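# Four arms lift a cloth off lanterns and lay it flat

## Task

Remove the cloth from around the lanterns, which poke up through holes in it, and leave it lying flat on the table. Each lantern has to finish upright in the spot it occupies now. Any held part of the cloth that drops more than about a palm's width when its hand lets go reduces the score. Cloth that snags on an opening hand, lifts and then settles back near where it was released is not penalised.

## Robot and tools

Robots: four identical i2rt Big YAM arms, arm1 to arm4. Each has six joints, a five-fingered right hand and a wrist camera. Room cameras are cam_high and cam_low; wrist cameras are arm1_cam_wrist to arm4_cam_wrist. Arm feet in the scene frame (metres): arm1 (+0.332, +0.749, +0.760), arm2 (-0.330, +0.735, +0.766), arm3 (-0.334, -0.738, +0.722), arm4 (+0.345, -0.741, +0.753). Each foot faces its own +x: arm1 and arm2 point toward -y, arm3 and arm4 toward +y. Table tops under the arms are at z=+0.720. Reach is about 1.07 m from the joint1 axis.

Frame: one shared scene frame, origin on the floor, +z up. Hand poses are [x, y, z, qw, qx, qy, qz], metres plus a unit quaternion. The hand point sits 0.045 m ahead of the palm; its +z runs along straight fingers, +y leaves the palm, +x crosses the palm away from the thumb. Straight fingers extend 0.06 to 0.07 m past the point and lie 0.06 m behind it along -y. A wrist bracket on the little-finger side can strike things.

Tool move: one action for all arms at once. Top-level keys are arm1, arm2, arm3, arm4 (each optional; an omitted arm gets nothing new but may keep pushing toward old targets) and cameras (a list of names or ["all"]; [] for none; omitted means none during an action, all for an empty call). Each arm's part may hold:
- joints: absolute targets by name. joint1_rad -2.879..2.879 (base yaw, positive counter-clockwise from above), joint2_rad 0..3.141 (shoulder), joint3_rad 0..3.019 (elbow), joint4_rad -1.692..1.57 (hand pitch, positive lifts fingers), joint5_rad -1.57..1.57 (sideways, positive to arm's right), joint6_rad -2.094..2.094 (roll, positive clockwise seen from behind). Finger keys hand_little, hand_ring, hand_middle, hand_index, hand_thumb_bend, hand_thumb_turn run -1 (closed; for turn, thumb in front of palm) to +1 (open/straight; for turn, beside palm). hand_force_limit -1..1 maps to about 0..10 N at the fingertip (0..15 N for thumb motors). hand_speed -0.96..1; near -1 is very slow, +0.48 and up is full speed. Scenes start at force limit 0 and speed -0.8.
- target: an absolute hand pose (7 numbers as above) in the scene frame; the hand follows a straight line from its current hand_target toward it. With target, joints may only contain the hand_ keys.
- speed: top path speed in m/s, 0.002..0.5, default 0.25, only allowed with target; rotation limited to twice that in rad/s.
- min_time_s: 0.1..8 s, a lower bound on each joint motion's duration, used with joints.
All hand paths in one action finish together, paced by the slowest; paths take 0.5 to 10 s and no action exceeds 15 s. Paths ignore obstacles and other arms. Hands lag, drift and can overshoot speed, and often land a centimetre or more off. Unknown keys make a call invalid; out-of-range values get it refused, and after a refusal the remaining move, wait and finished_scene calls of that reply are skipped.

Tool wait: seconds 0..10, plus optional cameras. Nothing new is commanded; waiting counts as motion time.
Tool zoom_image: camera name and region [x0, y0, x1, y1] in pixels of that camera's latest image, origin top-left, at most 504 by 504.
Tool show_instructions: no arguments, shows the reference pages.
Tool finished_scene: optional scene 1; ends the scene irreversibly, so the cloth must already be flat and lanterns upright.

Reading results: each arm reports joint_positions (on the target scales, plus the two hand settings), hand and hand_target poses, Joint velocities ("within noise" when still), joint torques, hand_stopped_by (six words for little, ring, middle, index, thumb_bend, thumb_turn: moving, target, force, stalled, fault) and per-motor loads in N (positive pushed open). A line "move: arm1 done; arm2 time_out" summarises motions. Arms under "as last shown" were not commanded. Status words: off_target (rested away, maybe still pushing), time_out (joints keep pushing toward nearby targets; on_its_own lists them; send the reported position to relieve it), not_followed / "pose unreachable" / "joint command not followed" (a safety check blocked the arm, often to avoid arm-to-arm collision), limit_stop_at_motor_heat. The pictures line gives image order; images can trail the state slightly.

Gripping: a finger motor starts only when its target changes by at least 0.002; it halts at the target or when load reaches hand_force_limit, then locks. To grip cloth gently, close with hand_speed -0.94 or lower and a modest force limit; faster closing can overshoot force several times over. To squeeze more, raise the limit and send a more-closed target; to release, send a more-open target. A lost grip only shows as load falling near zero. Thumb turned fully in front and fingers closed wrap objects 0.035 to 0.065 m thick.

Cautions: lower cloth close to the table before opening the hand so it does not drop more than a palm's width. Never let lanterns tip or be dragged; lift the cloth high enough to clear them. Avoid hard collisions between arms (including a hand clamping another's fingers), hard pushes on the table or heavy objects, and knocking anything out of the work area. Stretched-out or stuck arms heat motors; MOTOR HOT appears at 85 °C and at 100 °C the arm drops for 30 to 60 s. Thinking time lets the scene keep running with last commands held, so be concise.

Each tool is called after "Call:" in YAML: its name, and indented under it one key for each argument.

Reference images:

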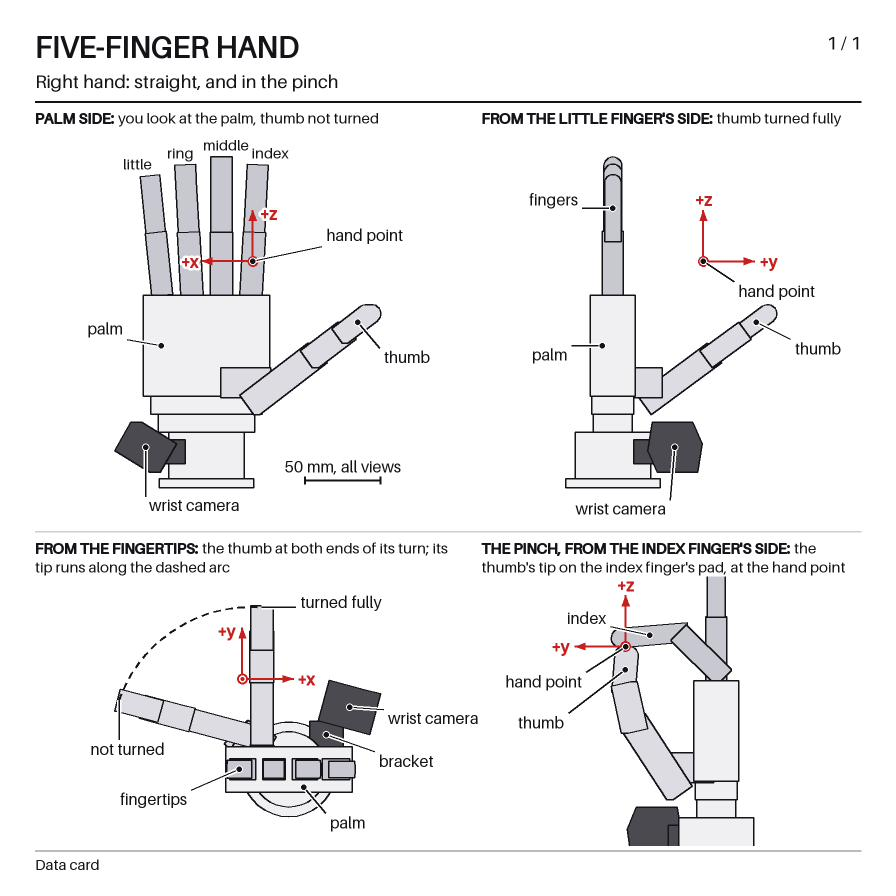

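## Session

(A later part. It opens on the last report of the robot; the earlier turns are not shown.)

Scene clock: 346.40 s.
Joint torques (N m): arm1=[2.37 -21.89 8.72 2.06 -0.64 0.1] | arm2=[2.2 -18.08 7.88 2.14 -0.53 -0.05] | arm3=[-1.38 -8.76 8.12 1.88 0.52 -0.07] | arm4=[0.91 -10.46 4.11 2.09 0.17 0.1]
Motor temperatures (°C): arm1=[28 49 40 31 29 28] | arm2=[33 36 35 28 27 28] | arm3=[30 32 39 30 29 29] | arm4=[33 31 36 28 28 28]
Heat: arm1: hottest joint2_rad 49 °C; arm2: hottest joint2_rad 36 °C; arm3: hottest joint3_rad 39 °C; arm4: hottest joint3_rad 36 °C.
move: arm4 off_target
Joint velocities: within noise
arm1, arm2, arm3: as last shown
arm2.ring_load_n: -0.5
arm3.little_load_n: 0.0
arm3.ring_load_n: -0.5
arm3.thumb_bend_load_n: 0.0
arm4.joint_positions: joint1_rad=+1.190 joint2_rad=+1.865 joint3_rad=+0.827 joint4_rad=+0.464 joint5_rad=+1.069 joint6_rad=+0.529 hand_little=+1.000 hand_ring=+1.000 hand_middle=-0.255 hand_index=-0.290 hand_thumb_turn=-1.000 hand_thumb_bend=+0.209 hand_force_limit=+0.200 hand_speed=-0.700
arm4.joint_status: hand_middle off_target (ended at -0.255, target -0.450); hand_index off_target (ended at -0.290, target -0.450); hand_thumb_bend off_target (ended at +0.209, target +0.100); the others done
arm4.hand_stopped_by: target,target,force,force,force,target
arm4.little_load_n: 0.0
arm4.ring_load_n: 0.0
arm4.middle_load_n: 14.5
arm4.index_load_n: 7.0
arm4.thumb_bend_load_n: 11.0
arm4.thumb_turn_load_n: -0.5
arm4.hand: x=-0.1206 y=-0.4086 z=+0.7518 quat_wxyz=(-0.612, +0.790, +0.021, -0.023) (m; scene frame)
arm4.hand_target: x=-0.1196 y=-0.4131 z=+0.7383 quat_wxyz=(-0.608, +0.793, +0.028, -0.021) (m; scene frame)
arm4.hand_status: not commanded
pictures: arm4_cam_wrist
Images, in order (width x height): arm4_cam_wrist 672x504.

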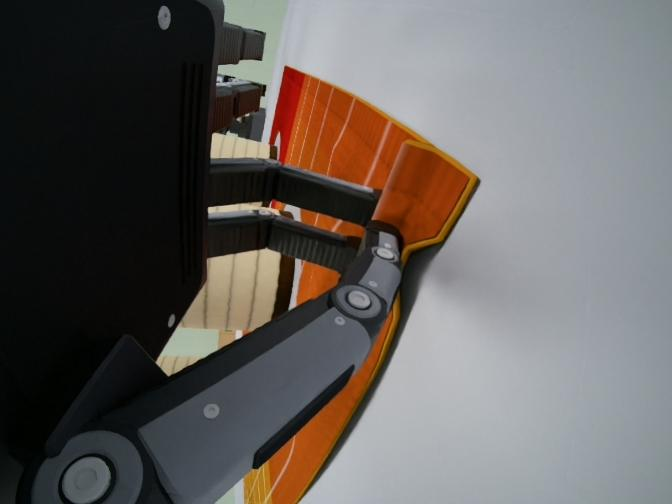

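Call:
move:
  arm1: {"target": [-0.13, 0.237, 0.81, 0.0266, -0.0346, 0.7926, -0.6082], "speed": 0.15, "joints": {"hand_speed": 0.0, "hand_thumb_bend": 0.3, "hand_index": 0.35, "hand_middle": 0.35}}
  arm2: {"target": [-0.733, 0.209, 0.80, 0.0266, -0.0346, 0.7926, -0.6082], "speed": 0.15, "joints": {"hand_speed": 0.0, "hand_thumb_bend": 0.3, "hand_index": 0.35, "hand_middle": 0.35}}
  arm3: {"target": [-0.717, -0.414, 0.80, 0.6084, -0.7929, -0.0277, 0.0213], "speed": 0.15, "joints": {"hand_speed": 0.0, "hand_thumb_bend": 0.3, "hand_index": 0.35, "hand_middle": 0.35}}
  cameras: ["all"]

Scene clock: 356.27 s.
Joint torques (N m): arm1=[1.26 -21.48 8.14 2.24 -0.55 0.11] | arm2=[1.2 -15.44 7.23 2.35 -0.45 -0.07] | arm3=[-1.38 -8.53 7.16 2.02 0.42 -0.05] | arm4=[0.79 -10.34 4.11 2.1 0.16 0.09]
Motor temperatures (°C): arm1=[28 49 40 31 29 28] | arm2=[33 36 35 28 27 28] | arm3=[30 32 38 30 29 29] | arm4=[33 32 36 28 28 28]
Heat: arm1: hottest joint2_rad 49 °C; arm2: hottest joint2_rad 36 °C; arm3: hottest joint3_rad 38 °C; arm4: hottest joint3_rad 36 °C.
move: arm1 off_target; arm2 done; arm3 done
Joint velocities: within noise
arm1.joint_positions: joint1_rad=-1.009 joint2_rad=+2.072 joint3_rad=+1.348 joint4_rad=+0.177 joint5_rad=-1.007 joint6_rad=-0.434 hand_little=+1.000 hand_ring=+1.000 hand_middle=+0.350 hand_index=+0.350 hand_thumb_turn=-1.000 hand_thumb_bend=+0.300 hand_force_limit=+0.000 hand_speed=+0.000
arm1.joint_status: all done
arm1.hand_stopped_by: target,target,target,target,target,target
arm1.little_load_n: 0.0
arm1.ring_load_n: 0.0
arm1.middle_load_n: 0.0
arm1.index_load_n: 0.0
arm1.thumb_bend_load_n: 0.0
arm1.thumb_turn_load_n: 0.0
arm1.hand: x=-0.1202 y=+0.2350 z=+0.7849 quat_wxyz=(-0.045, +0.028, -0.801, +0.596) (m; scene frame)
arm1.hand_target: x=-0.1297 y=+0.2371 z=+0.8097 quat_wxyz=(-0.027, +0.035, -0.793, +0.608) (m; scene frame)
arm1.hand_status: off_target (0.027 m and 2.8 deg from the pose sent, 0.034 m and 14.7 deg at the start)
arm2.joint_positions: joint1_rad=-0.839 joint2_rad=+1.981 joint3_rad=+1.209 joint4_rad=+0.323 joint5_rad=-0.933 joint6_rad=-0.382 hand_little=+1.000 hand_ring=+1.000 hand_middle=+0.350 hand_index=+0.350 hand_thumb_turn=-1.000 hand_thumb_bend=+0.300 hand_force_limit=+0.000 hand_speed=+0.000
arm2.joint_status: all done
arm2.hand_stopped_by: target,target,target,target,target,target
arm2.little_load_n: 0.0
arm2.ring_load_n: 0.0
arm2.middle_load_n: 0.0
arm2.index_load_n: 0.0
arm2.thumb_bend_load_n: 0.0
arm2.thumb_turn_load_n: 0.0
arm2.hand: x=-0.7317 y=+0.2046 z=+0.8087 quat_wxyz=(-0.025, +0.041, -0.792, +0.609) (m; scene frame)
arm2.hand_target: x=-0.7329 y=+0.2091 z=+0.8002 quat_wxyz=(-0.027, +0.035, -0.793, +0.608) (m; scene frame)
arm2.hand_status: done (0.010 m and 0.7 deg from the pose sent, 0.012 m and 13.9 deg at the start)
arm3.joint_positions: joint1_rad=+1.178 joint2_rad=+1.483 joint3_rad=+0.629 joint4_rad=+0.337 joint5_rad=+1.018 joint6_rad=+0.450 hand_little=+1.000 hand_ring=+1.000 hand_middle=+0.350 hand_index=+0.350 hand_thumb_turn=-1.000 hand_thumb_bend=+0.300 hand_force_limit=+0.000 hand_speed=+0.000
arm3.joint_status: all done
arm3.hand_stopped_by: target,target,target,target,target,target
arm3.little_load_n: 0.0
arm3.ring_load_n: 0.0
arm3.middle_load_n: -0.5
arm3.index_load_n: 0.0
arm3.thumb_bend_load_n: 0.0
arm3.thumb_turn_load_n: 0.0
arm3.hand: x=-0.7128 y=-0.4125 z=+0.8000 quat_wxyz=(-0.605, +0.795, +0.025, -0.019) (m; scene frame)
arm3.hand_target: x=-0.7170 y=-0.4140 z=+0.8000 quat_wxyz=(-0.608, +0.793, +0.028, -0.021) (m; scene frame)
arm3.hand_status: done (0.004 m and 0.6 deg from the pose sent, 0.005 m and 13.4 deg at the start)
arm4: as last shown
arm4.middle_load_n: 15.0
pictures: arm1_cam_wrist, arm2_cam_wrist, arm3_cam_wrist, arm4_cam_wrist, cam_high, cam_low
Images, in order (width x height): arm1_cam_wrist 672x504, arm2_cam_wrist 672x504, arm3_cam_wrist 672x504, arm4_cam_wrist 672x504, cam_high 896x504, cam_low 896x504.

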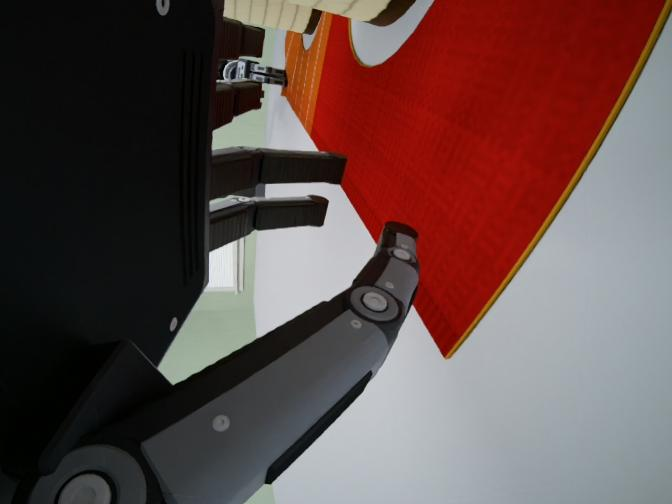

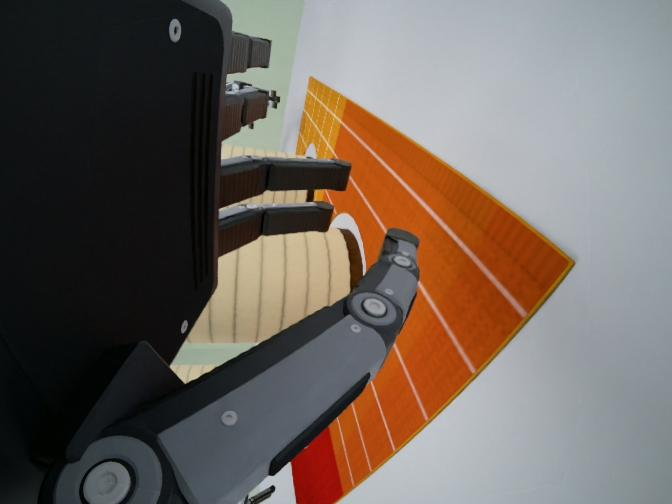

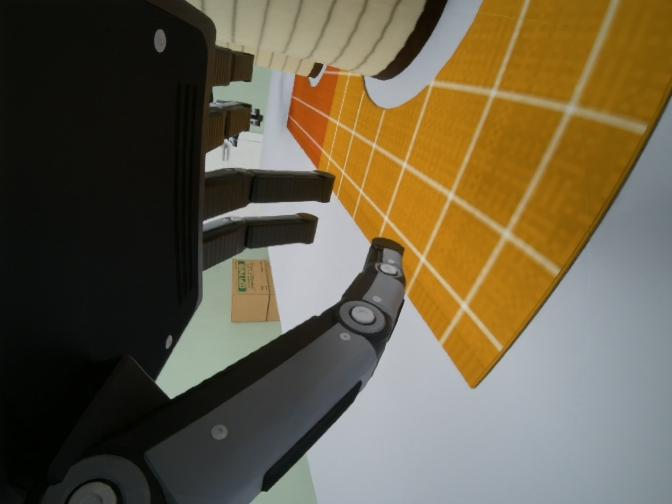

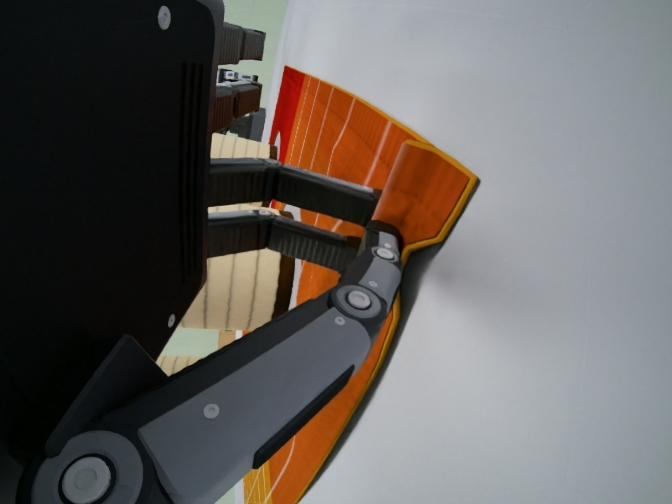

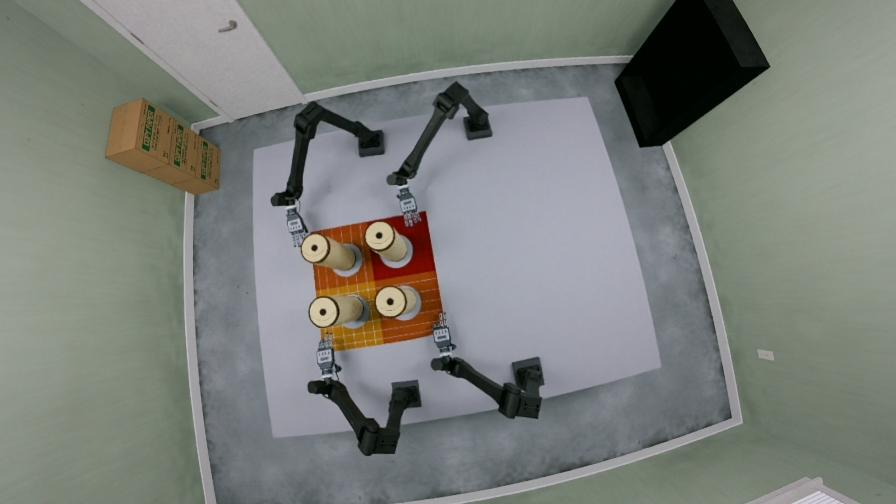

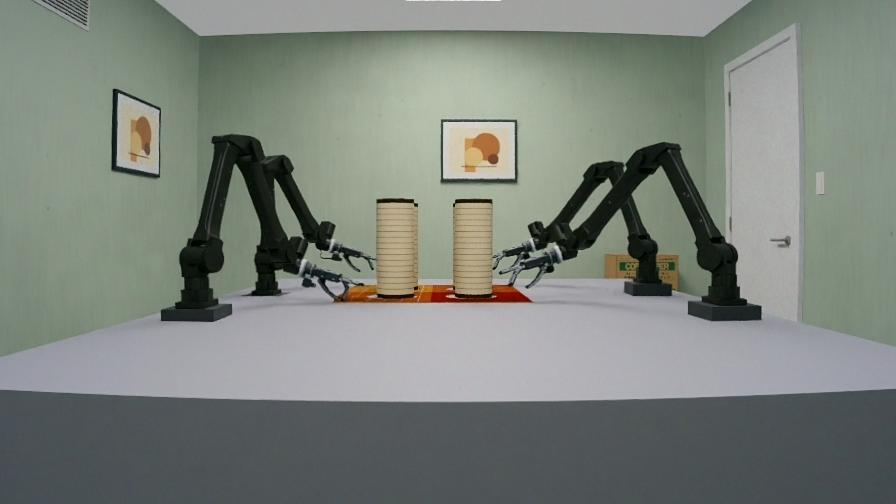

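Call:
move:
  arm1: {"target": [-0.13, 0.233, 0.77, 0.0266, -0.0346, 0.7926, -0.6082], "speed": 0.08}
  arm2: {"target": [-0.706, 0.219, 0.765, 0.0266, -0.0346, 0.7926, -0.6082], "speed": 0.08}
  arm3: {"target": [-0.734, -0.411, 0.765, 0.6084, -0.7929, -0.0277, 0.0213], "speed": 0.08}
  cameras: ["arm1_cam_wrist", "arm2_cam_wrist", "arm3_cam_wrist"]

Scene clock: 380.07 s.
Joint torques (N m): arm1=[1.14 -18.32 8.13 2.56 -0.42 0.09] | arm2=[2.37 -15.21 6.67 2.36 -0.31 -0.05] | arm3=[-1.55 -10.11 8.03 2.06 0.45 0.04] | arm4=[0.91 -10.34 4.08 2.13 0.16 0.1]
Motor temperatures (°C): arm1=[28 48 40 31 29 28] | arm2=[32 36 35 28 27 28] | arm3=[30 32 37 30 29 29] | arm4=[33 32 36 28 28 28]
Heat: arm1: hottest joint2_rad 48 °C; arm2: hottest joint2_rad 36 °C; arm3: hottest joint3_rad 37 °C; arm4: hottest joint3_rad 36 °C.
move: arm1 done; arm2 done; arm3 off_target
Joint velocities: within noise
arm1.joint_positions: joint1_rad=-1.009 joint2_rad=+2.100 joint3_rad=+1.341 joint4_rad=+0.259 joint5_rad=-1.005 joint6_rad=-0.428 hand_little=+1.000 hand_ring=+1.000 hand_middle=+0.350 hand_index=+0.350 hand_thumb_turn=-1.000 hand_thumb_bend=+0.300 hand_force_limit=+0.000 hand_speed=+0.000
arm1.joint_status: not commanded
arm1.hand_stopped_by: target,target,target,target,target,target
arm1.little_load_n: 0.0
arm1.ring_load_n: 0.0
arm1.middle_load_n: 0.0
arm1.index_load_n: 0.0
arm1.thumb_bend_load_n: 0.0
arm1.thumb_turn_load_n: 0.0
arm1.hand: x=-0.1253 y=+0.2316 z=+0.7739 quat_wxyz=(-0.031, +0.037, -0.794, +0.606) (m; scene frame)
arm1.hand_target: x=-0.1299 y=+0.2331 z=+0.7701 quat_wxyz=(-0.027, +0.035, -0.793, +0.608) (m; scene frame)
arm1.hand_status: done (0.006 m and 0.6 deg from the pose sent, 0.018 m and 2.8 deg at the start)
arm2.joint_positions: joint1_rad=-0.839 joint2_rad=+2.010 joint3_rad=+1.108 joint4_rad=+0.454 joint5_rad=-0.922 joint6_rad=-0.370 hand_little=+1.000 hand_ring=+1.000 hand_middle=+0.350 hand_index=+0.350 hand_thumb_turn=-1.000 hand_thumb_bend=+0.300 hand_force_limit=+0.000 hand_speed=+0.000
arm2.joint_status: not commanded
arm2.hand_stopped_by: target,target,target,target,target,target
arm2.little_load_n: 0.0
arm2.ring_load_n: 0.0
arm2.middle_load_n: 0.0
arm2.index_load_n: 0.0
arm2.thumb_bend_load_n: 0.0
arm2.thumb_turn_load_n: 0.0
arm2.hand: x=-0.7114 y=+0.2219 z=+0.7689 quat_wxyz=(-0.024, +0.033, -0.794, +0.607) (m; scene frame)
arm2.hand_target: x=-0.7059 y=+0.2192 z=+0.7650 quat_wxyz=(-0.027, +0.035, -0.793, +0.608) (m; scene frame)
arm2.hand_status: done (0.007 m and 0.4 deg from the pose sent, 0.053 m and 0.7 deg at the start)
arm3.joint_positions: joint1_rad=+1.188 joint2_rad=+1.620 joint3_rad=+0.629 joint4_rad=+0.439 joint5_rad=+1.026 joint6_rad=+0.449 hand_little=+1.000 hand_ring=+1.000 hand_middle=+0.350 hand_index=+0.350 hand_thumb_turn=-1.000 hand_thumb_bend=+0.300 hand_force_limit=+0.000 hand_speed=+0.000
arm3.joint_status: not commanded
arm3.hand_stopped_by: target,target,target,target,target,target
arm3.little_load_n: 0.0
arm3.ring_load_n: 0.0
arm3.middle_load_n: 0.0
arm3.index_load_n: 0.0
arm3.thumb_bend_load_n: 0.0
arm3.thumb_turn_load_n: 0.0
arm3.hand: x=-0.7193 y=-0.4137 z=+0.7549 quat_wxyz=(-0.601, +0.798, +0.037, -0.006) (m; scene frame)
arm3.hand_target: x=-0.7336 y=-0.4114 z=+0.7651 quat_wxyz=(-0.608, +0.793, +0.028, -0.021) (m; scene frame)
arm3.hand_status: off_target (0.018 m and 2.3 deg from the pose sent, 0.041 m and 0.6 deg at the start)
arm4: as last shown
arm4.thumb_turn_load_n: 0.0
pictures: arm1_cam_wrist, arm2_cam_wrist, arm3_cam_wrist
Images, in order (width x height): arm1_cam_wrist 672x504, arm2_cam_wrist 672x504, arm3_cam_wrist 672x504.

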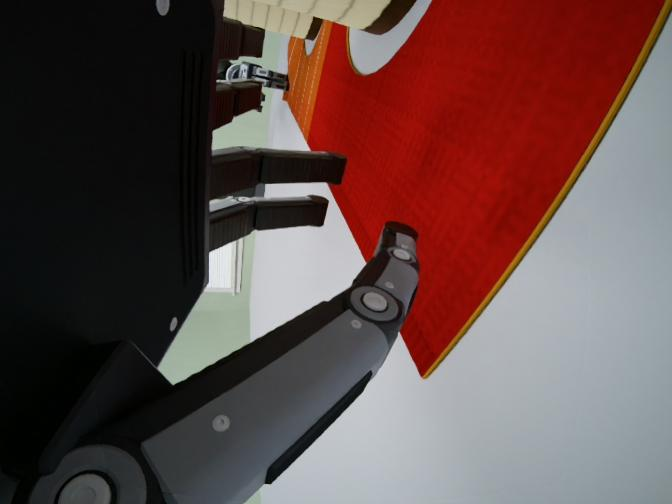

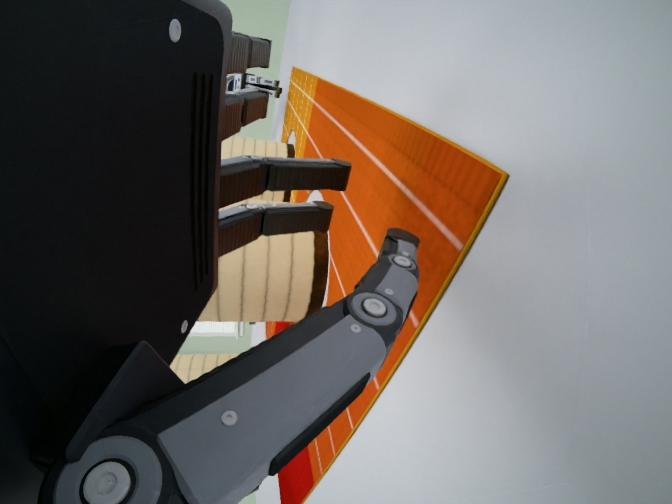

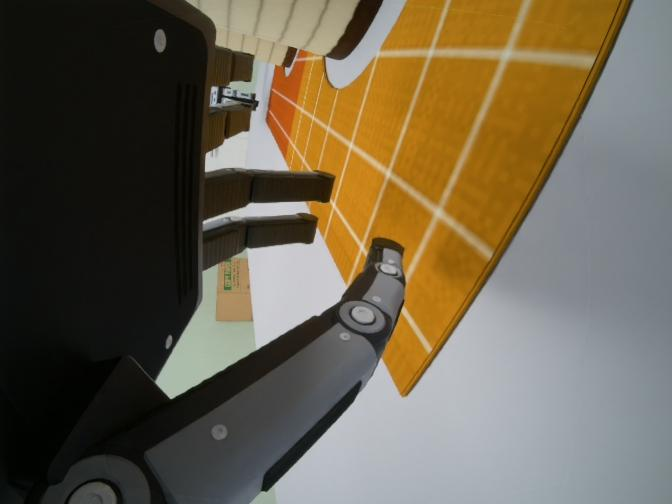

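Call:
move:
  arm1: {"target": [-0.13, 0.233, 0.747, 0.0266, -0.0346, 0.7926, -0.6082], "speed": 0.05}
  arm2: {"target": [-0.706, 0.215, 0.745, 0.0266, -0.0346, 0.7926, -0.6082], "speed": 0.05}
  arm3: {"target": [-0.740, -0.409, 0.745, 0.6084, -0.7929, -0.0277, 0.0213], "speed": 0.05}
  cameras: ["arm1_cam_wrist", "arm2_cam_wrist", "arm3_cam_wrist"]

Scene clock: 384.13 s.
Joint torques (N m): arm1=[0.85 -18.96 7.58 2.44 -0.34 0.08] | arm2=[2.43 -15.33 7.04 2.33 -0.31 -0.06] | arm3=[-1.61 -9.76 8.23 1.99 0.32 0.07] | arm4=[0.91 -10.4 4.1 2.11 0.17 0.1]
Motor temperatures (°C): arm1=[28 47 40 31 29 28] | arm2=[32 36 35 28 27 28] | arm3=[30 32 37 30 29 29] | arm4=[33 32 36 28 28 28]
Heat: arm1: hottest joint2_rad 47 °C; arm2: hottest joint2_rad 36 °C; arm3: hottest joint3_rad 37 °C; arm4: hottest joint3_rad 36 °C.
move: arm1 done; arm2 done; arm3 off_target
Joint velocities: within noise
arm1.joint_positions: joint1_rad=-1.009 joint2_rad=+2.144 joint3_rad=+1.341 joint4_rad=+0.304 joint5_rad=-1.005 joint6_rad=-0.428 hand_little=+1.000 hand_ring=+1.000 hand_middle=+0.350 hand_index=+0.350 hand_thumb_turn=-1.000 hand_thumb_bend=+0.300 hand_force_limit=+0.000 hand_speed=+0.000
arm1.joint_status: not commanded
arm1.hand_stopped_by: target,target,target,target,target,target
arm1.little_load_n: 0.0
arm1.ring_load_n: -0.5
arm1.middle_load_n: -0.5
arm1.index_load_n: 0.0
arm1.thumb_bend_load_n: 0.0
arm1.thumb_turn_load_n: 0.0
arm1.hand: x=-0.1261 y=+0.2312 z=+0.7509 quat_wxyz=(-0.030, +0.038, -0.794, +0.606) (m; scene frame)
arm1.hand_target: x=-0.1299 y=+0.2331 z=+0.7470 quat_wxyz=(-0.027, +0.035, -0.793, +0.608) (m; scene frame)
arm1.hand_status: done (0.006 m and 0.6 deg from the pose sent, 0.027 m and 0.6 deg at the start)
arm2.joint_positions: joint1_rad=-0.834 joint2_rad=+2.058 joint3_rad=+1.108 joint4_rad=+0.499 joint5_rad=-0.917 joint6_rad=-0.365 hand_little=+1.000 hand_ring=+1.000 hand_middle=+0.350 hand_index=+0.350 hand_thumb_turn=-1.000 hand_thumb_bend=+0.300 hand_force_limit=+0.000 hand_speed=+0.000
arm2.joint_status: not commanded
arm2.hand_stopped_by: target,target,target,target,target,target
arm2.little_load_n: 0.0
arm2.ring_load_n: -0.5
arm2.middle_load_n: 0.0
arm2.index_load_n: 0.0
arm2.thumb_bend_load_n: 0.0
arm2.thumb_turn_load_n: 0.0
arm2.hand: x=-0.7094 y=+0.2203 z=+0.7464 quat_wxyz=(-0.026, +0.031, -0.795, +0.606) (m; scene frame)
arm2.hand_target: x=-0.7059 y=+0.2151 z=+0.7451 quat_wxyz=(-0.027, +0.035, -0.793, +0.608) (m; scene frame)
arm2.hand_status: done (0.006 m and 0.5 deg from the pose sent, 0.025 m and 0.4 deg at the start)
arm3.joint_positions: joint1_rad=+1.189 joint2_rad=+1.682 joint3_rad=+0.629 joint4_rad=+0.501 joint5_rad=+1.031 joint6_rad=+0.450 hand_little=+1.000 hand_ring=+1.000 hand_middle=+0.350 hand_index=+0.350 hand_thumb_turn=-1.000 hand_thumb_bend=+0.300 hand_force_limit=+0.000 hand_speed=+0.000
arm3.joint_status: not commanded
arm3.hand_stopped_by: target,target,target,target,target,target
arm3.little_load_n: 0.0
arm3.ring_load_n: 0.0
arm3.middle_load_n: 0.0
arm3.index_load_n: 0.0
arm3.thumb_bend_load_n: -0.5
arm3.thumb_turn_load_n: 0.0
arm3.hand: x=-0.7219 y=-0.4126 z=+0.7372 quat_wxyz=(-0.602, +0.798, +0.036, -0.005) (m; scene frame)
arm3.hand_target: x=-0.7395 y=-0.4094 z=+0.7454 quat_wxyz=(-0.608, +0.793, +0.028, -0.021) (m; scene frame)
arm3.hand_status: off_target (0.020 m and 2.2 deg from the pose sent, 0.024 m and 2.3 deg at the start)
arm4: as last shown
arm4.middle_load_n: 14.5
arm4.index_load_n: 6.5
pictures: arm1_cam_wrist, arm2_cam_wrist, arm3_cam_wrist
Images, in order (width x height): arm1_cam_wrist 672x504, arm2_cam_wrist 672x504, arm3_cam_wrist 672x504.

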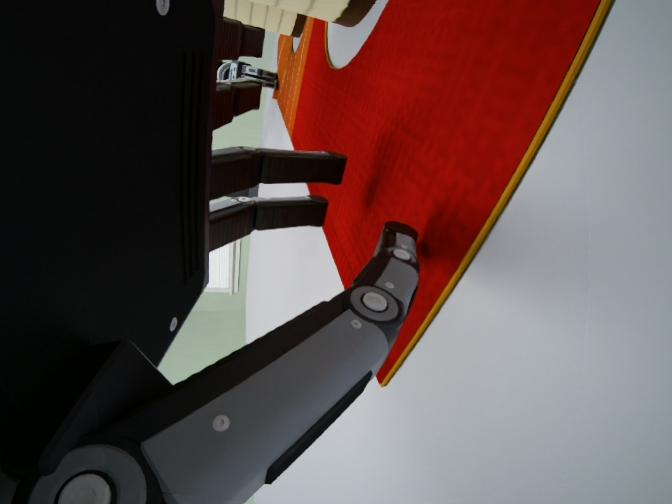

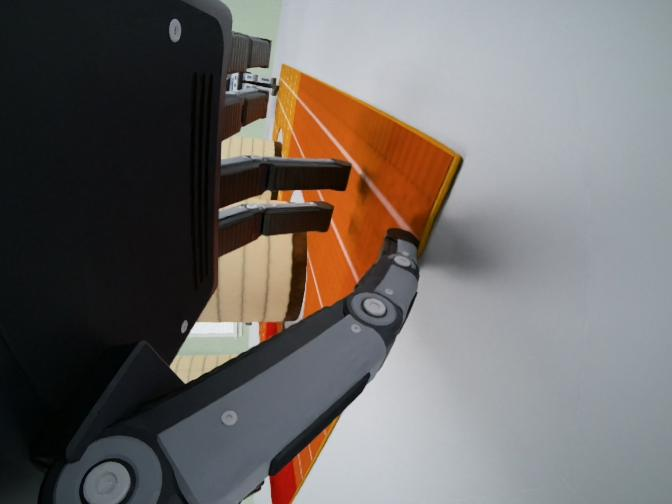

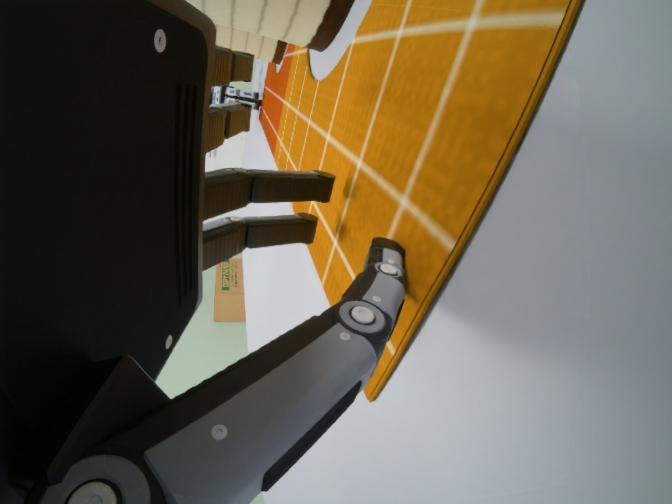

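Call:
move:
  arm1: {"target": [-0.103, 0.235, 0.752, 0.0266, -0.0346, 0.7926, -0.6082], "speed": 0.06}
  arm2: {"target": [-0.706, 0.203, 0.752, 0.0266, -0.0346, 0.7926, -0.6082], "speed": 0.06}
  arm3: {"target": [-0.762, -0.409, 0.762, 0.6084, -0.7929, -0.0277, 0.0213], "speed": 0.06}
  cameras: ["arm1_cam_wrist", "arm2_cam_wrist", "arm3_cam_wrist"]

Scene clock: 389.37 s.
Joint torques (N m): arm1=[2.73 -19.84 6.28 2.06 -0.34 0.13] | arm2=[2.67 -15.62 9.07 1.68 -0.25 -0.06] | arm3=[-1.2 -11.46 8.98 1.07 0.45 0.08] | arm4=[0.85 -10.4 4.11 2.1 0.17 0.1]
Motor temperatures (°C): arm1=[28 47 40 31 29 28] | arm2=[32 36 35 28 27 28] | arm3=[30 32 37 30 29 29] | arm4=[33 32 36 28 28 28]
Heat: arm1: hottest joint2_rad 47 °C; arm2: hottest joint2_rad 36 °C; arm3: hottest joint3_rad 37 °C; arm4: hottest joint3_rad 36 °C.
move: arm1 off_target; arm2 off_target; arm3 off_target
Joint velocities: within noise
arm1.joint_positions: joint1_rad=-1.005 joint2_rad=+2.125 joint3_rad=+1.269 joint4_rad=+0.366 joint5_rad=-0.986 joint6_rad=-0.411 hand_little=+1.000 hand_ring=+1.000 hand_middle=+0.350 hand_index=+0.350 hand_thumb_turn=-1.000 hand_thumb_bend=+0.299 hand_force_limit=+0.000 hand_speed=+0.000
arm1.joint_status: not commanded
arm1.hand_stopped_by: target,target,target,target,target,target
arm1.little_load_n: 0.0
arm1.ring_load_n: 0.0
arm1.middle_load_n: 0.0
arm1.index_load_n: 0.0
arm1.thumb_bend_load_n: -2.0
arm1.thumb_turn_load_n: -1.0
arm1.hand: x=-0.1110 y=+0.2403 z=+0.7424 quat_wxyz=(-0.026, +0.029, -0.795, +0.605) (m; scene frame)
arm1.hand_target: x=-0.1031 y=+0.2349 z=+0.7519 quat_wxyz=(-0.027, +0.035, -0.793, +0.608) (m; scene frame)
arm1.hand_status: off_target (0.014 m and 0.8 deg from the pose sent, 0.024 m and 0.6 deg at the start)
arm2.joint_positions: joint1_rad=-0.819 joint2_rad=+2.058 joint3_rad=+1.108 joint4_rad=+0.499 joint5_rad=-0.903 joint6_rad=-0.353 hand_little=+1.000 hand_ring=+1.000 hand_middle=+0.350 hand_index=+0.350 hand_thumb_turn=-1.000 hand_thumb_bend=+0.300 hand_force_limit=+0.000 hand_speed=+0.000
arm2.joint_status: not commanded
arm2.hand_stopped_by: target,target,target,target,target,target
arm2.little_load_n: 0.0
arm2.ring_load_n: 0.0
arm2.middle_load_n: 0.0
arm2.index_load_n: 0.0
arm2.thumb_bend_load_n: -1.0
arm2.thumb_turn_load_n: -0.5
arm2.hand: x=-0.7035 y=+0.2146 z=+0.7458 quat_wxyz=(-0.029, +0.029, -0.796, +0.604) (m; scene frame)
arm2.hand_target: x=-0.7057 y=+0.2033 z=+0.7522 quat_wxyz=(-0.027, +0.035, -0.793, +0.608) (m; scene frame)
arm2.hand_status: off_target (0.013 m and 1.0 deg from the pose sent, 0.018 m and 0.6 deg at the start)
arm3.joint_positions: joint1_rad=+1.212 joint2_rad=+1.682 joint3_rad=+0.691 joint4_rad=+0.431 joint5_rad=+1.046 joint6_rad=+0.464 hand_little=+1.000 hand_ring=+1.000 hand_middle=+0.350 hand_index=+0.350 hand_thumb_turn=-1.000 hand_thumb_bend=+0.300 hand_force_limit=+0.000 hand_speed=+0.000
arm3.joint_status: not commanded
arm3.hand_stopped_by: target,target,target,target,target,target
arm3.little_load_n: 0.0
arm3.ring_load_n: 0.0
arm3.middle_load_n: 0.0
arm3.index_load_n: 0.0
arm3.thumb_bend_load_n: 0.0
arm3.thumb_turn_load_n: 0.0
arm3.hand: x=-0.7447 y=-0.4125 z=+0.7495 quat_wxyz=(-0.603, +0.797, +0.037, -0.008) (m; scene frame)
arm3.hand_target: x=-0.7615 y=-0.4095 z=+0.7623 quat_wxyz=(-0.608, +0.793, +0.028, -0.022) (m; scene frame)
arm3.hand_status: off_target (0.022 m and 2.0 deg from the pose sent, 0.047 m and 2.2 deg at the start)
arm4: as last shown
arm4.middle_load_n: 15.0
arm4.index_load_n: 7.0
arm4.thumb_turn_load_n: -0.5
pictures: arm1_cam_wrist, arm2_cam_wrist, arm3_cam_wrist
Images, in order (width x height): arm1_cam_wrist 672x504, arm2_cam_wrist 672x504, arm3_cam_wrist 672x504.

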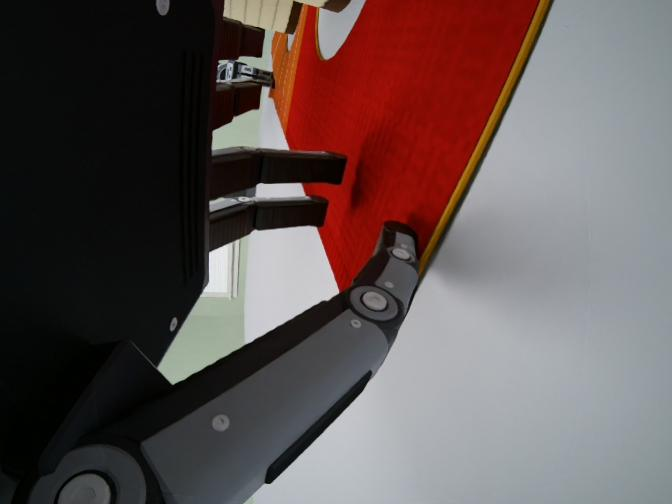

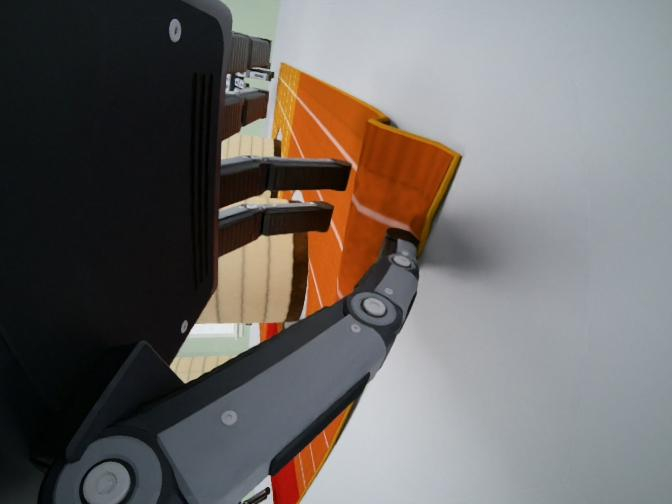

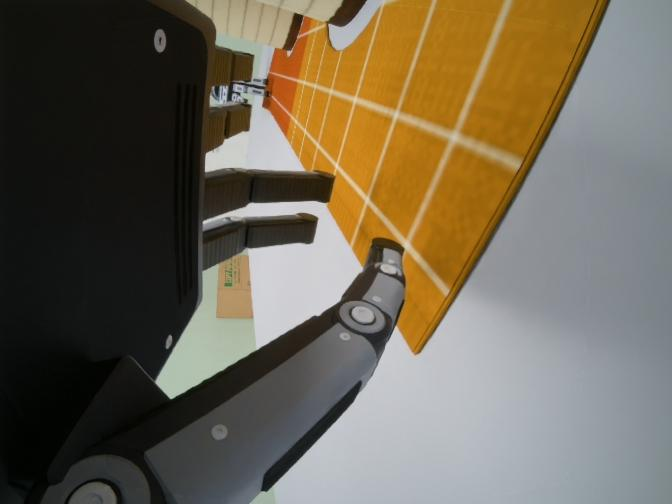

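Call:
move:
  arm1: {"target": [-0.103, 0.216, 0.745, 0.0266, -0.0346, 0.7926, -0.6082], "speed": 0.05}
  arm2: {"target": [-0.706, 0.200, 0.740, 0.0266, -0.0346, 0.7926, -0.6082], "speed": 0.05}
  arm3: {"target": [-0.762, -0.423, 0.738, 0.6084, -0.7929, -0.0277, 0.0213], "speed": 0.06}
  cameras: ["arm1_cam_wrist", "arm2_cam_wrist", "arm3_cam_wrist"]

Scene clock: 395.73 s.
Joint torques (N m): arm1=[3.19 -17.9 9.65 2.26 -0.33 0.18] | arm2=[2.73 -13.74 9.58 2.03 -0.18 -0.11] | arm3=[-1.38 -10.11 7.13 1.87 0.29 0.11] | arm4=[0.91 -10.46 4.08 2.1 0.16 0.11]
Motor temperatures (°C): arm1=[28 47 39 31 29 28] | arm2=[32 36 35 28 27 28] | arm3=[30 32 37 30 29 29] | arm4=[33 32 36 28 28 28]
Heat: arm1: hottest joint2_rad 47 °C; arm2: hottest joint2_rad 36 °C; arm3: hottest joint3_rad 37 °C; arm4: hottest joint3_rad 36 °C.
move: arm1 off_target; arm2 off_target; arm3 off_target
Joint velocities: within noise
arm1.joint_positions: joint1_rad=-0.986 joint2_rad=+2.125 joint3_rad=+1.269 joint4_rad=+0.378 joint5_rad=-0.962 joint6_rad=-0.391 hand_little=+1.000 hand_ring=+1.000 hand_middle=+0.350 hand_index=+0.350 hand_thumb_turn=-1.000 hand_thumb_bend=+0.300 hand_force_limit=+0.000 hand_speed=+0.000
arm1.joint_status: not commanded
arm1.hand_stopped_by: target,target,target,target,target,target
arm1.little_load_n: 0.0
arm1.ring_load_n: 0.0
arm1.middle_load_n: -0.5
arm1.index_load_n: 0.0
arm1.thumb_bend_load_n: -1.0
arm1.thumb_turn_load_n: -1.0
arm1.hand: x=-0.1055 y=+0.2308 z=+0.7426 quat_wxyz=(-0.026, +0.026, -0.797, +0.604) (m; scene frame)
arm1.hand_target: x=-0.1027 y=+0.2163 z=+0.7453 quat_wxyz=(-0.027, +0.035, -0.793, +0.608) (m; scene frame)
arm1.hand_status: off_target (0.015 m and 1.3 deg from the pose sent, 0.026 m and 0.8 deg at the start)
arm2.joint_positions: joint1_rad=-0.817 joint2_rad=+2.062 joint3_rad=+1.108 joint4_rad=+0.513 joint5_rad=-0.901 joint6_rad=-0.347 hand_little=+1.000 hand_ring=+1.000 hand_middle=+0.350 hand_index=+0.350 hand_thumb_turn=-1.000 hand_thumb_bend=+0.300 hand_force_limit=+0.000 hand_speed=+0.000
arm2.joint_status: not commanded
arm2.hand_stopped_by: target,target,target,target,target,target
arm2.little_load_n: 0.0
arm2.ring_load_n: 0.0
arm2.middle_load_n: 0.0
arm2.index_load_n: 0.0
arm2.thumb_bend_load_n: -2.0
arm2.thumb_turn_load_n: -0.5
arm2.hand: x=-0.7035 y=+0.2127 z=+0.7455 quat_wxyz=(-0.027, +0.029, -0.795, +0.606) (m; scene frame)
arm2.hand_target: x=-0.7055 y=+0.2004 z=+0.7402 quat_wxyz=(-0.027, +0.035, -0.793, +0.608) (m; scene frame)
arm2.hand_status: off_target (0.014 m and 0.8 deg from the pose sent, 0.016 m and 1.0 deg at the start)
arm3.joint_positions: joint1_rad=+1.241 joint2_rad=+1.721 joint3_rad=+0.691 joint4_rad=+0.451 joint5_rad=+1.077 joint6_rad=+0.497 hand_little=+1.000 hand_ring=+1.000 hand_middle=+0.350 hand_index=+0.350 hand_thumb_turn=-1.000 hand_thumb_bend=+0.300 hand_force_limit=+0.000 hand_speed=+0.000
arm3.joint_status: not commanded
arm3.hand_stopped_by: target,target,target,target,target,target
arm3.little_load_n: 0.0
arm3.ring_load_n: 0.0
arm3.middle_load_n: 0.0
arm3.index_load_n: 0.0
arm3.thumb_bend_load_n: -1.0
arm3.thumb_turn_load_n: -1.0
arm3.hand: x=-0.7499 y=-0.4223 z=+0.7373 quat_wxyz=(-0.606, +0.795, +0.032, -0.009) (m; scene frame)
arm3.hand_target: x=-0.7618 y=-0.4233 z=+0.7382 quat_wxyz=(-0.608, +0.793, +0.028, -0.021) (m; scene frame)
arm3.hand_status: off_target (0.012 m and 1.5 deg from the pose sent, 0.023 m and 2.0 deg at the start)
arm4: as last shown
arm4.middle_load_n: 14.5
arm4.index_load_n: 6.5
pictures: arm1_cam_wrist, arm2_cam_wrist, arm3_cam_wrist
Images, in order (width x height): arm1_cam_wrist 672x504, arm2_cam_wrist 672x504, arm3_cam_wrist 672x504.

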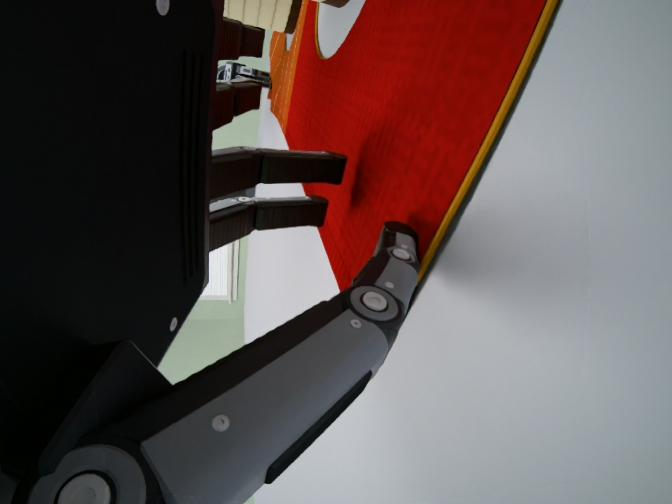

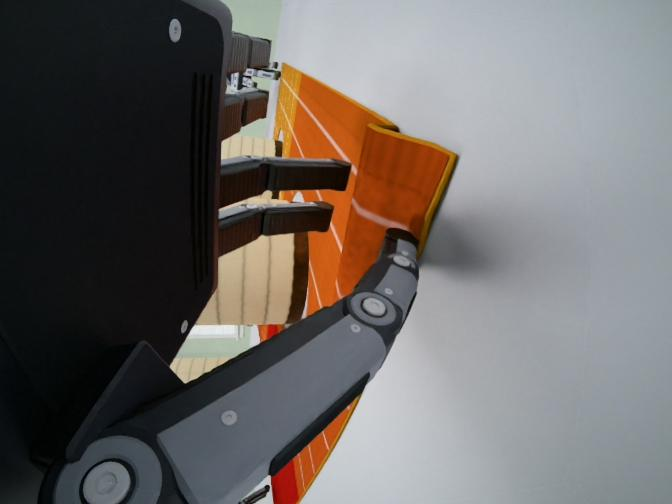

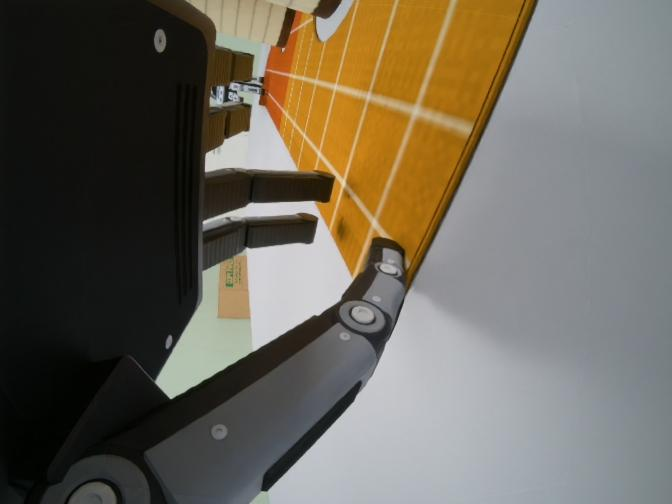

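Call:
move:
  arm1: {"target": [-0.103, 0.218, 0.732, 0.0266, -0.0346, 0.7926, -0.6082], "speed": 0.05}
  arm2: {"target": [-0.706, 0.202, 0.736, 0.0266, -0.0346, 0.7926, -0.6082], "speed": 0.05}
  arm3: {"target": [-0.762, -0.421, 0.724, 0.6084, -0.7929, -0.0277, 0.0213], "speed": 0.06}

Call:
move:
  arm1: {"joints": {"hand_speed": -0.6, "hand_force_limit": 0.1, "hand_index": -0.1, "hand_middle": -0.1}}
  arm2: {"joints": {"hand_speed": -0.6, "hand_force_limit": 0.1, "hand_index": -0.1, "hand_middle": -0.1}}
  arm3: {"joints": {"hand_speed": -0.6, "hand_force_limit": 0.1, "hand_index": -0.1, "hand_middle": -0.1}}
  cameras: ["arm1_cam_wrist", "arm2_cam_wrist", "arm3_cam_wrist", "cam_high"]

Scene clock: 401.97 s.
Joint torques (N m): arm1=[2.37 -16.15 9.29 2.17 -0.45 0.05] | arm2=[2.61 -13.51 9.24 2 -0.19 -0.13] | arm3=[-1.73 -8.76 6.79 1.54 -0.02 0.07] | arm4=[0.79 -10.46 4.11 2.09 0.16 0.09]
Motor temperatures (°C): arm1=[28 47 40 31 29 28] | arm2=[32 36 36 28 27 28] | arm3=[30 32 37 29 29 29] | arm4=[33 32 36 28 28 28]
Heat: arm1: hottest joint2_rad 47 °C; arm2: hottest joint2_rad 36 °C; arm3: hottest joint3_rad 37 °C; arm4: hottest joint3_rad 36 °C.
move: arm1 off_target; arm2 off_target; arm3 off_target
Joint velocities: within noise
arm1.joint_positions: joint1_rad=-0.986 joint2_rad=+2.130 joint3_rad=+1.269 joint4_rad=+0.401 joint5_rad=-0.962 joint6_rad=-0.387 hand_little=+1.000 hand_ring=+1.000 hand_middle=+0.350 hand_index=+0.350 hand_thumb_turn=-1.000 hand_thumb_bend=+0.300 hand_force_limit=+0.000 hand_speed=+0.000
arm1.joint_status: not commanded
arm1.hand_stopped_by: target,target,target,target,target,target
arm1.little_load_n: 0.0
arm1.ring_load_n: 0.0
arm1.middle_load_n: 0.0
arm1.index_load_n: 0.0
arm1.thumb_bend_load_n: -1.0
arm1.thumb_turn_load_n: 0.0
arm1.hand: x=-0.1072 y=+0.2293 z=+0.7426 quat_wxyz=(-0.021, +0.029, -0.793, +0.608) (m; scene frame)
arm1.hand_target: x=-0.1027 y=+0.2185 z=+0.7323 quat_wxyz=(-0.026, +0.035, -0.793, +0.608) (m; scene frame)
arm1.hand_status: off_target (0.016 m and 0.9 deg from the pose sent, 0.017 m and 1.3 deg at the start)
arm2.joint_positions: joint1_rad=-0.817 joint2_rad=+2.065 joint3_rad=+1.108 joint4_rad=+0.523 joint5_rad=-0.903 joint6_rad=-0.346 hand_little=+1.000 hand_ring=+1.000 hand_middle=+0.350 hand_index=+0.350 hand_thumb_turn=-1.000 hand_thumb_bend=+0.300 hand_force_limit=+0.000 hand_speed=+0.000
arm2.joint_status: not commanded
arm2.hand_stopped_by: target,target,target,target,target,target
arm2.little_load_n: 0.0
arm2.ring_load_n: 0.0
arm2.middle_load_n: 0.0
arm2.index_load_n: 0.0
arm2.thumb_bend_load_n: -2.5
arm2.thumb_turn_load_n: 0.5
arm2.hand: x=-0.7037 y=+0.2121 z=+0.7452 quat_wxyz=(-0.026, +0.031, -0.793, +0.608) (m; scene frame)
arm2.hand_target: x=-0.7055 y=+0.2025 z=+0.7361 quat_wxyz=(-0.027, +0.035, -0.793, +0.608) (m; scene frame)
arm2.hand_status: off_target (0.014 m and 0.5 deg from the pose sent, 0.015 m and 0.8 deg at the start)
arm3.joint_positions: joint1_rad=+1.241 joint2_rad=+1.743 joint3_rad=+0.691 joint4_rad=+0.510 joint5_rad=+1.081 joint6_rad=+0.498 hand_little=+1.000 hand_ring=+1.000 hand_middle=+0.350 hand_index=+0.350 hand_thumb_turn=-1.000 hand_thumb_bend=+0.299 hand_force_limit=+0.000 hand_speed=+0.000
arm3.joint_status: not commanded
arm3.hand_stopped_by: target,target,target,target,target,target
arm3.little_load_n: 0.0
arm3.ring_load_n: -0.5
arm3.middle_load_n: 0.0
arm3.index_load_n: 0.0
arm3.thumb_bend_load_n: -5.0
arm3.thumb_turn_load_n: -3.0
arm3.hand: x=-0.7550 y=-0.4197 z=+0.7364 quat_wxyz=(-0.612, +0.790, +0.021, -0.021) (m; scene frame)
arm3.hand_target: x=-0.7616 y=-0.4214 z=+0.7242 quat_wxyz=(-0.608, +0.793, +0.028, -0.021) (m; scene frame)
arm3.hand_status: off_target (0.014 m and 1.0 deg from the pose sent, 0.018 m and 1.5 deg at the start)
arm4: as last shown
arm4.middle_load_n: 15.0
arm4.index_load_n: 7.0
arm4.thumb_turn_load_n: 0.0
pictures: none

Scene clock: 402.87 s.
Joint torques (N m): arm1=[2.32 -15.97 9.26 2.11 -0.38 0.06] | arm2=[1.85 -13.68 8.88 1.78 -0.19 -0.13] | arm3=[-1.61 -8.76 6.82 1.37 -0.06 0.07] | arm4=[0.91 -10.34 4.08 2.07 0.16 0.09]
Motor temperatures (°C): arm1=[28 47 40 31 29 28] | arm2=[32 36 36 28 27 28] | arm3=[30 32 37 29 29 29] | arm4=[33 32 36 28 28 28]
Heat: arm1: hottest joint2_rad 47 °C; arm2: hottest joint2_rad 36 °C; arm3: hottest joint3_rad 37 °C; arm4: hottest joint3_rad 36 °C.
move: arm1 done; arm2 done; arm3 done
Joint velocities: within noise
arm1.joint_positions: joint1_rad=-0.983 joint2_rad=+2.130 joint3_rad=+1.269 joint4_rad=+0.404 joint5_rad=-0.962 joint6_rad=-0.387 hand_little=+1.000 hand_ring=+1.000 hand_middle=-0.100 hand_index=-0.100 hand_thumb_turn=-1.000 hand_thumb_bend=+0.300 hand_force_limit=+0.100 hand_speed=-0.600
arm1.joint_status: all done
arm1.hand_stopped_by: target,target,target,target,target,target
arm1.little_load_n: 0.0
arm1.ring_load_n: 0.0
arm1.middle_load_n: 0.5
arm1.index_load_n: 0.0
arm1.thumb_bend_load_n: 0.0
arm1.thumb_turn_load_n: 0.0
arm1.hand: x=-0.1058 y=+0.2274 z=+0.7431 quat_wxyz=(-0.021, +0.031, -0.793, +0.608) (m; scene frame)
arm1.hand_target: x=-0.1027 y=+0.2185 z=+0.7323 quat_wxyz=(-0.026, +0.035, -0.793, +0.608) (m; scene frame)
arm1.hand_status: not commanded
arm2.joint_positions: joint1_rad=-0.809 joint2_rad=+2.068 joint3_rad=+1.112 joint4_rad=+0.529 joint5_rad=-0.903 joint6_rad=-0.345 hand_little=+1.000 hand_ring=+1.000 hand_middle=-0.100 hand_index=-0.100 hand_thumb_turn=-1.000 hand_thumb_bend=+0.300 hand_force_limit=+0.100 hand_speed=-0.600
arm2.joint_status: all done
arm2.hand_stopped_by: target,target,target,target,target,target
arm2.little_load_n: 0.0
arm2.ring_load_n: 0.0
arm2.middle_load_n: 1.5
arm2.index_load_n: 0.0
arm2.thumb_bend_load_n: 0.0
arm2.thumb_turn_load_n: 0.0
arm2.hand: x=-0.7011 y=+0.2074 z=+0.7460 quat_wxyz=(-0.027, +0.035, -0.792, +0.609) (m; scene frame)
arm2.hand_target: x=-0.7055 y=+0.2024 z=+0.7361 quat_wxyz=(-0.027, +0.035, -0.793, +0.608) (m; scene frame)
arm2.hand_status: not commanded
arm3.joint_positions: joint1_rad=+1.241 joint2_rad=+1.744 joint3_rad=+0.691 joint4_rad=+0.515 joint5_rad=+1.082 joint6_rad=+0.498 hand_little=+1.000 hand_ring=+1.000 hand_middle=-0.099 hand_index=-0.100 hand_thumb_turn=-1.000 hand_thumb_bend=+0.300 hand_force_limit=+0.100 hand_speed=-0.600
arm3.joint_status: all done
arm3.hand_stopped_by: target,target,target,target,target,target
arm3.little_load_n: 0.0
arm3.ring_load_n: 0.0
arm3.middle_load_n: 3.0
arm3.index_load_n: 0.0
arm3.thumb_bend_load_n: -1.0
arm3.thumb_turn_load_n: -1.0
arm3.hand: x=-0.7555 y=-0.4194 z=+0.7370 quat_wxyz=(-0.613, +0.789, +0.019, -0.023) (m; scene frame)
arm3.hand_target: x=-0.7615 y=-0.4214 z=+0.7242 quat_wxyz=(-0.608, +0.793, +0.028, -0.021) (m; scene frame)
arm3.hand_status: not commanded
arm4: as last shown
arm4.little_load_n: -0.5
pictures: arm1_cam_wrist, arm2_cam_wrist, arm3_cam_wrist, cam_high
Images, in order (width x height): arm1_cam_wrist 672x504, arm2_cam_wrist 672x504, arm3_cam_wrist 672x504, cam_high 896x504.

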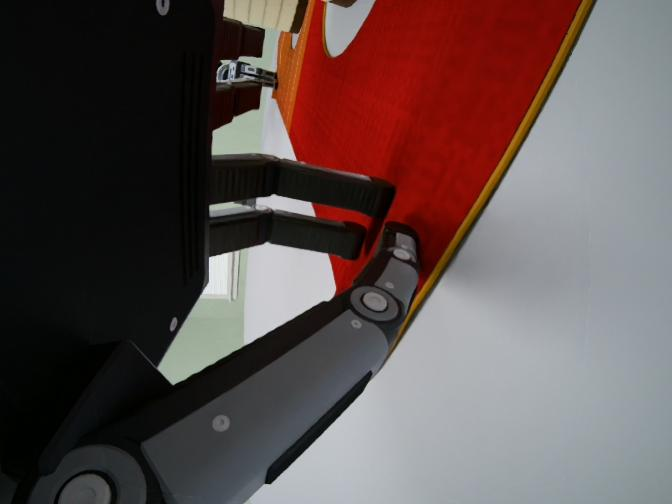

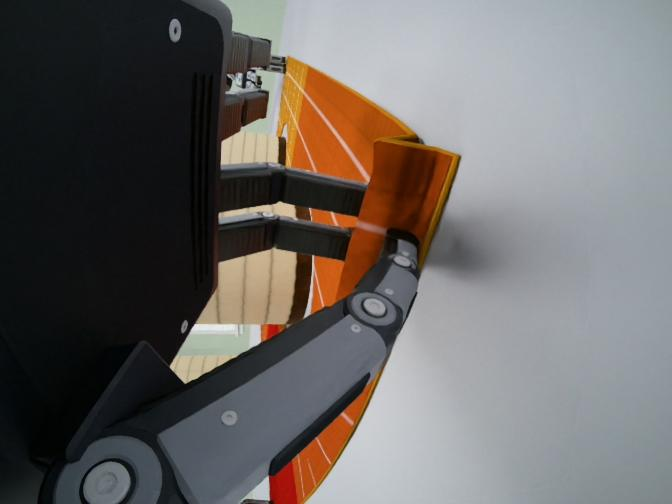

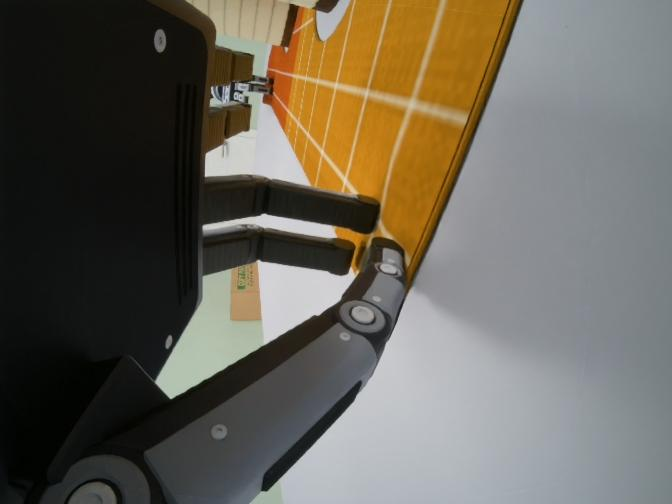

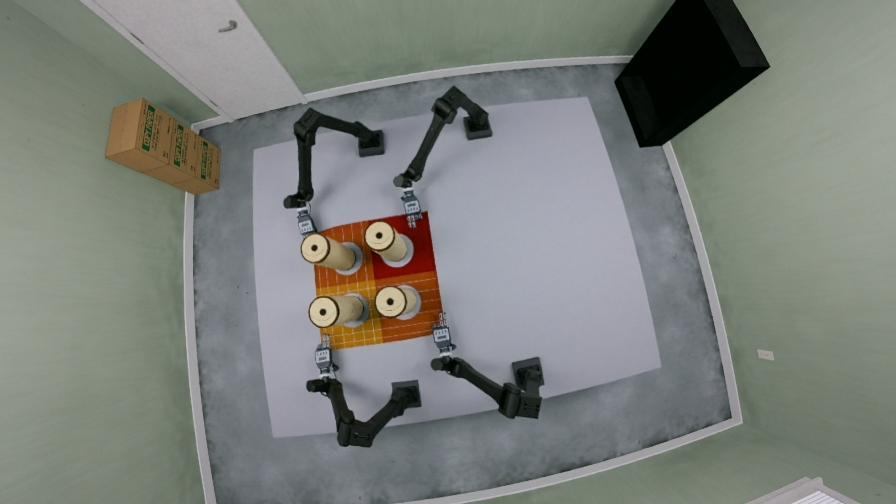

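Call:
zoom_image:
  camera: "arm1_cam_wrist"
  region: [260, 120, 520, 320]

Call:
zoom_image:
  camera: "arm3_cam_wrist"
  region: [260, 120, 520, 320]

Scaled by 1.938 from the camera's 672x504 image, which has a finer 960x720 frame.

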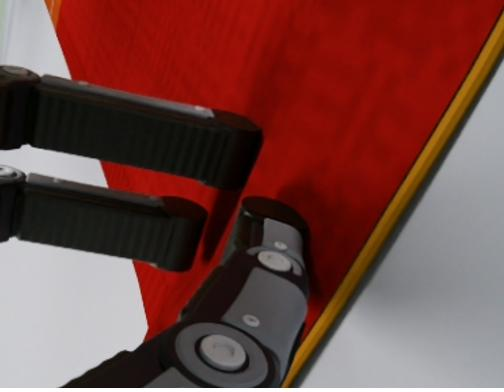

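Scaled by 1.938 from the camera's 672x504 image, which has a finer 960x720 frame.

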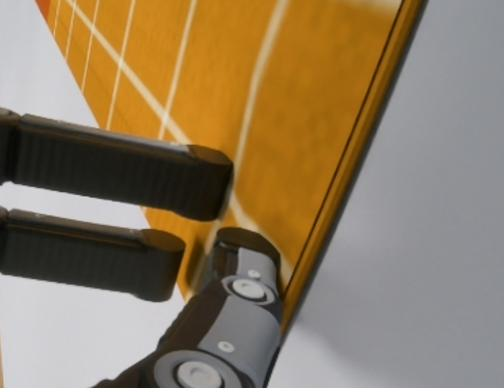

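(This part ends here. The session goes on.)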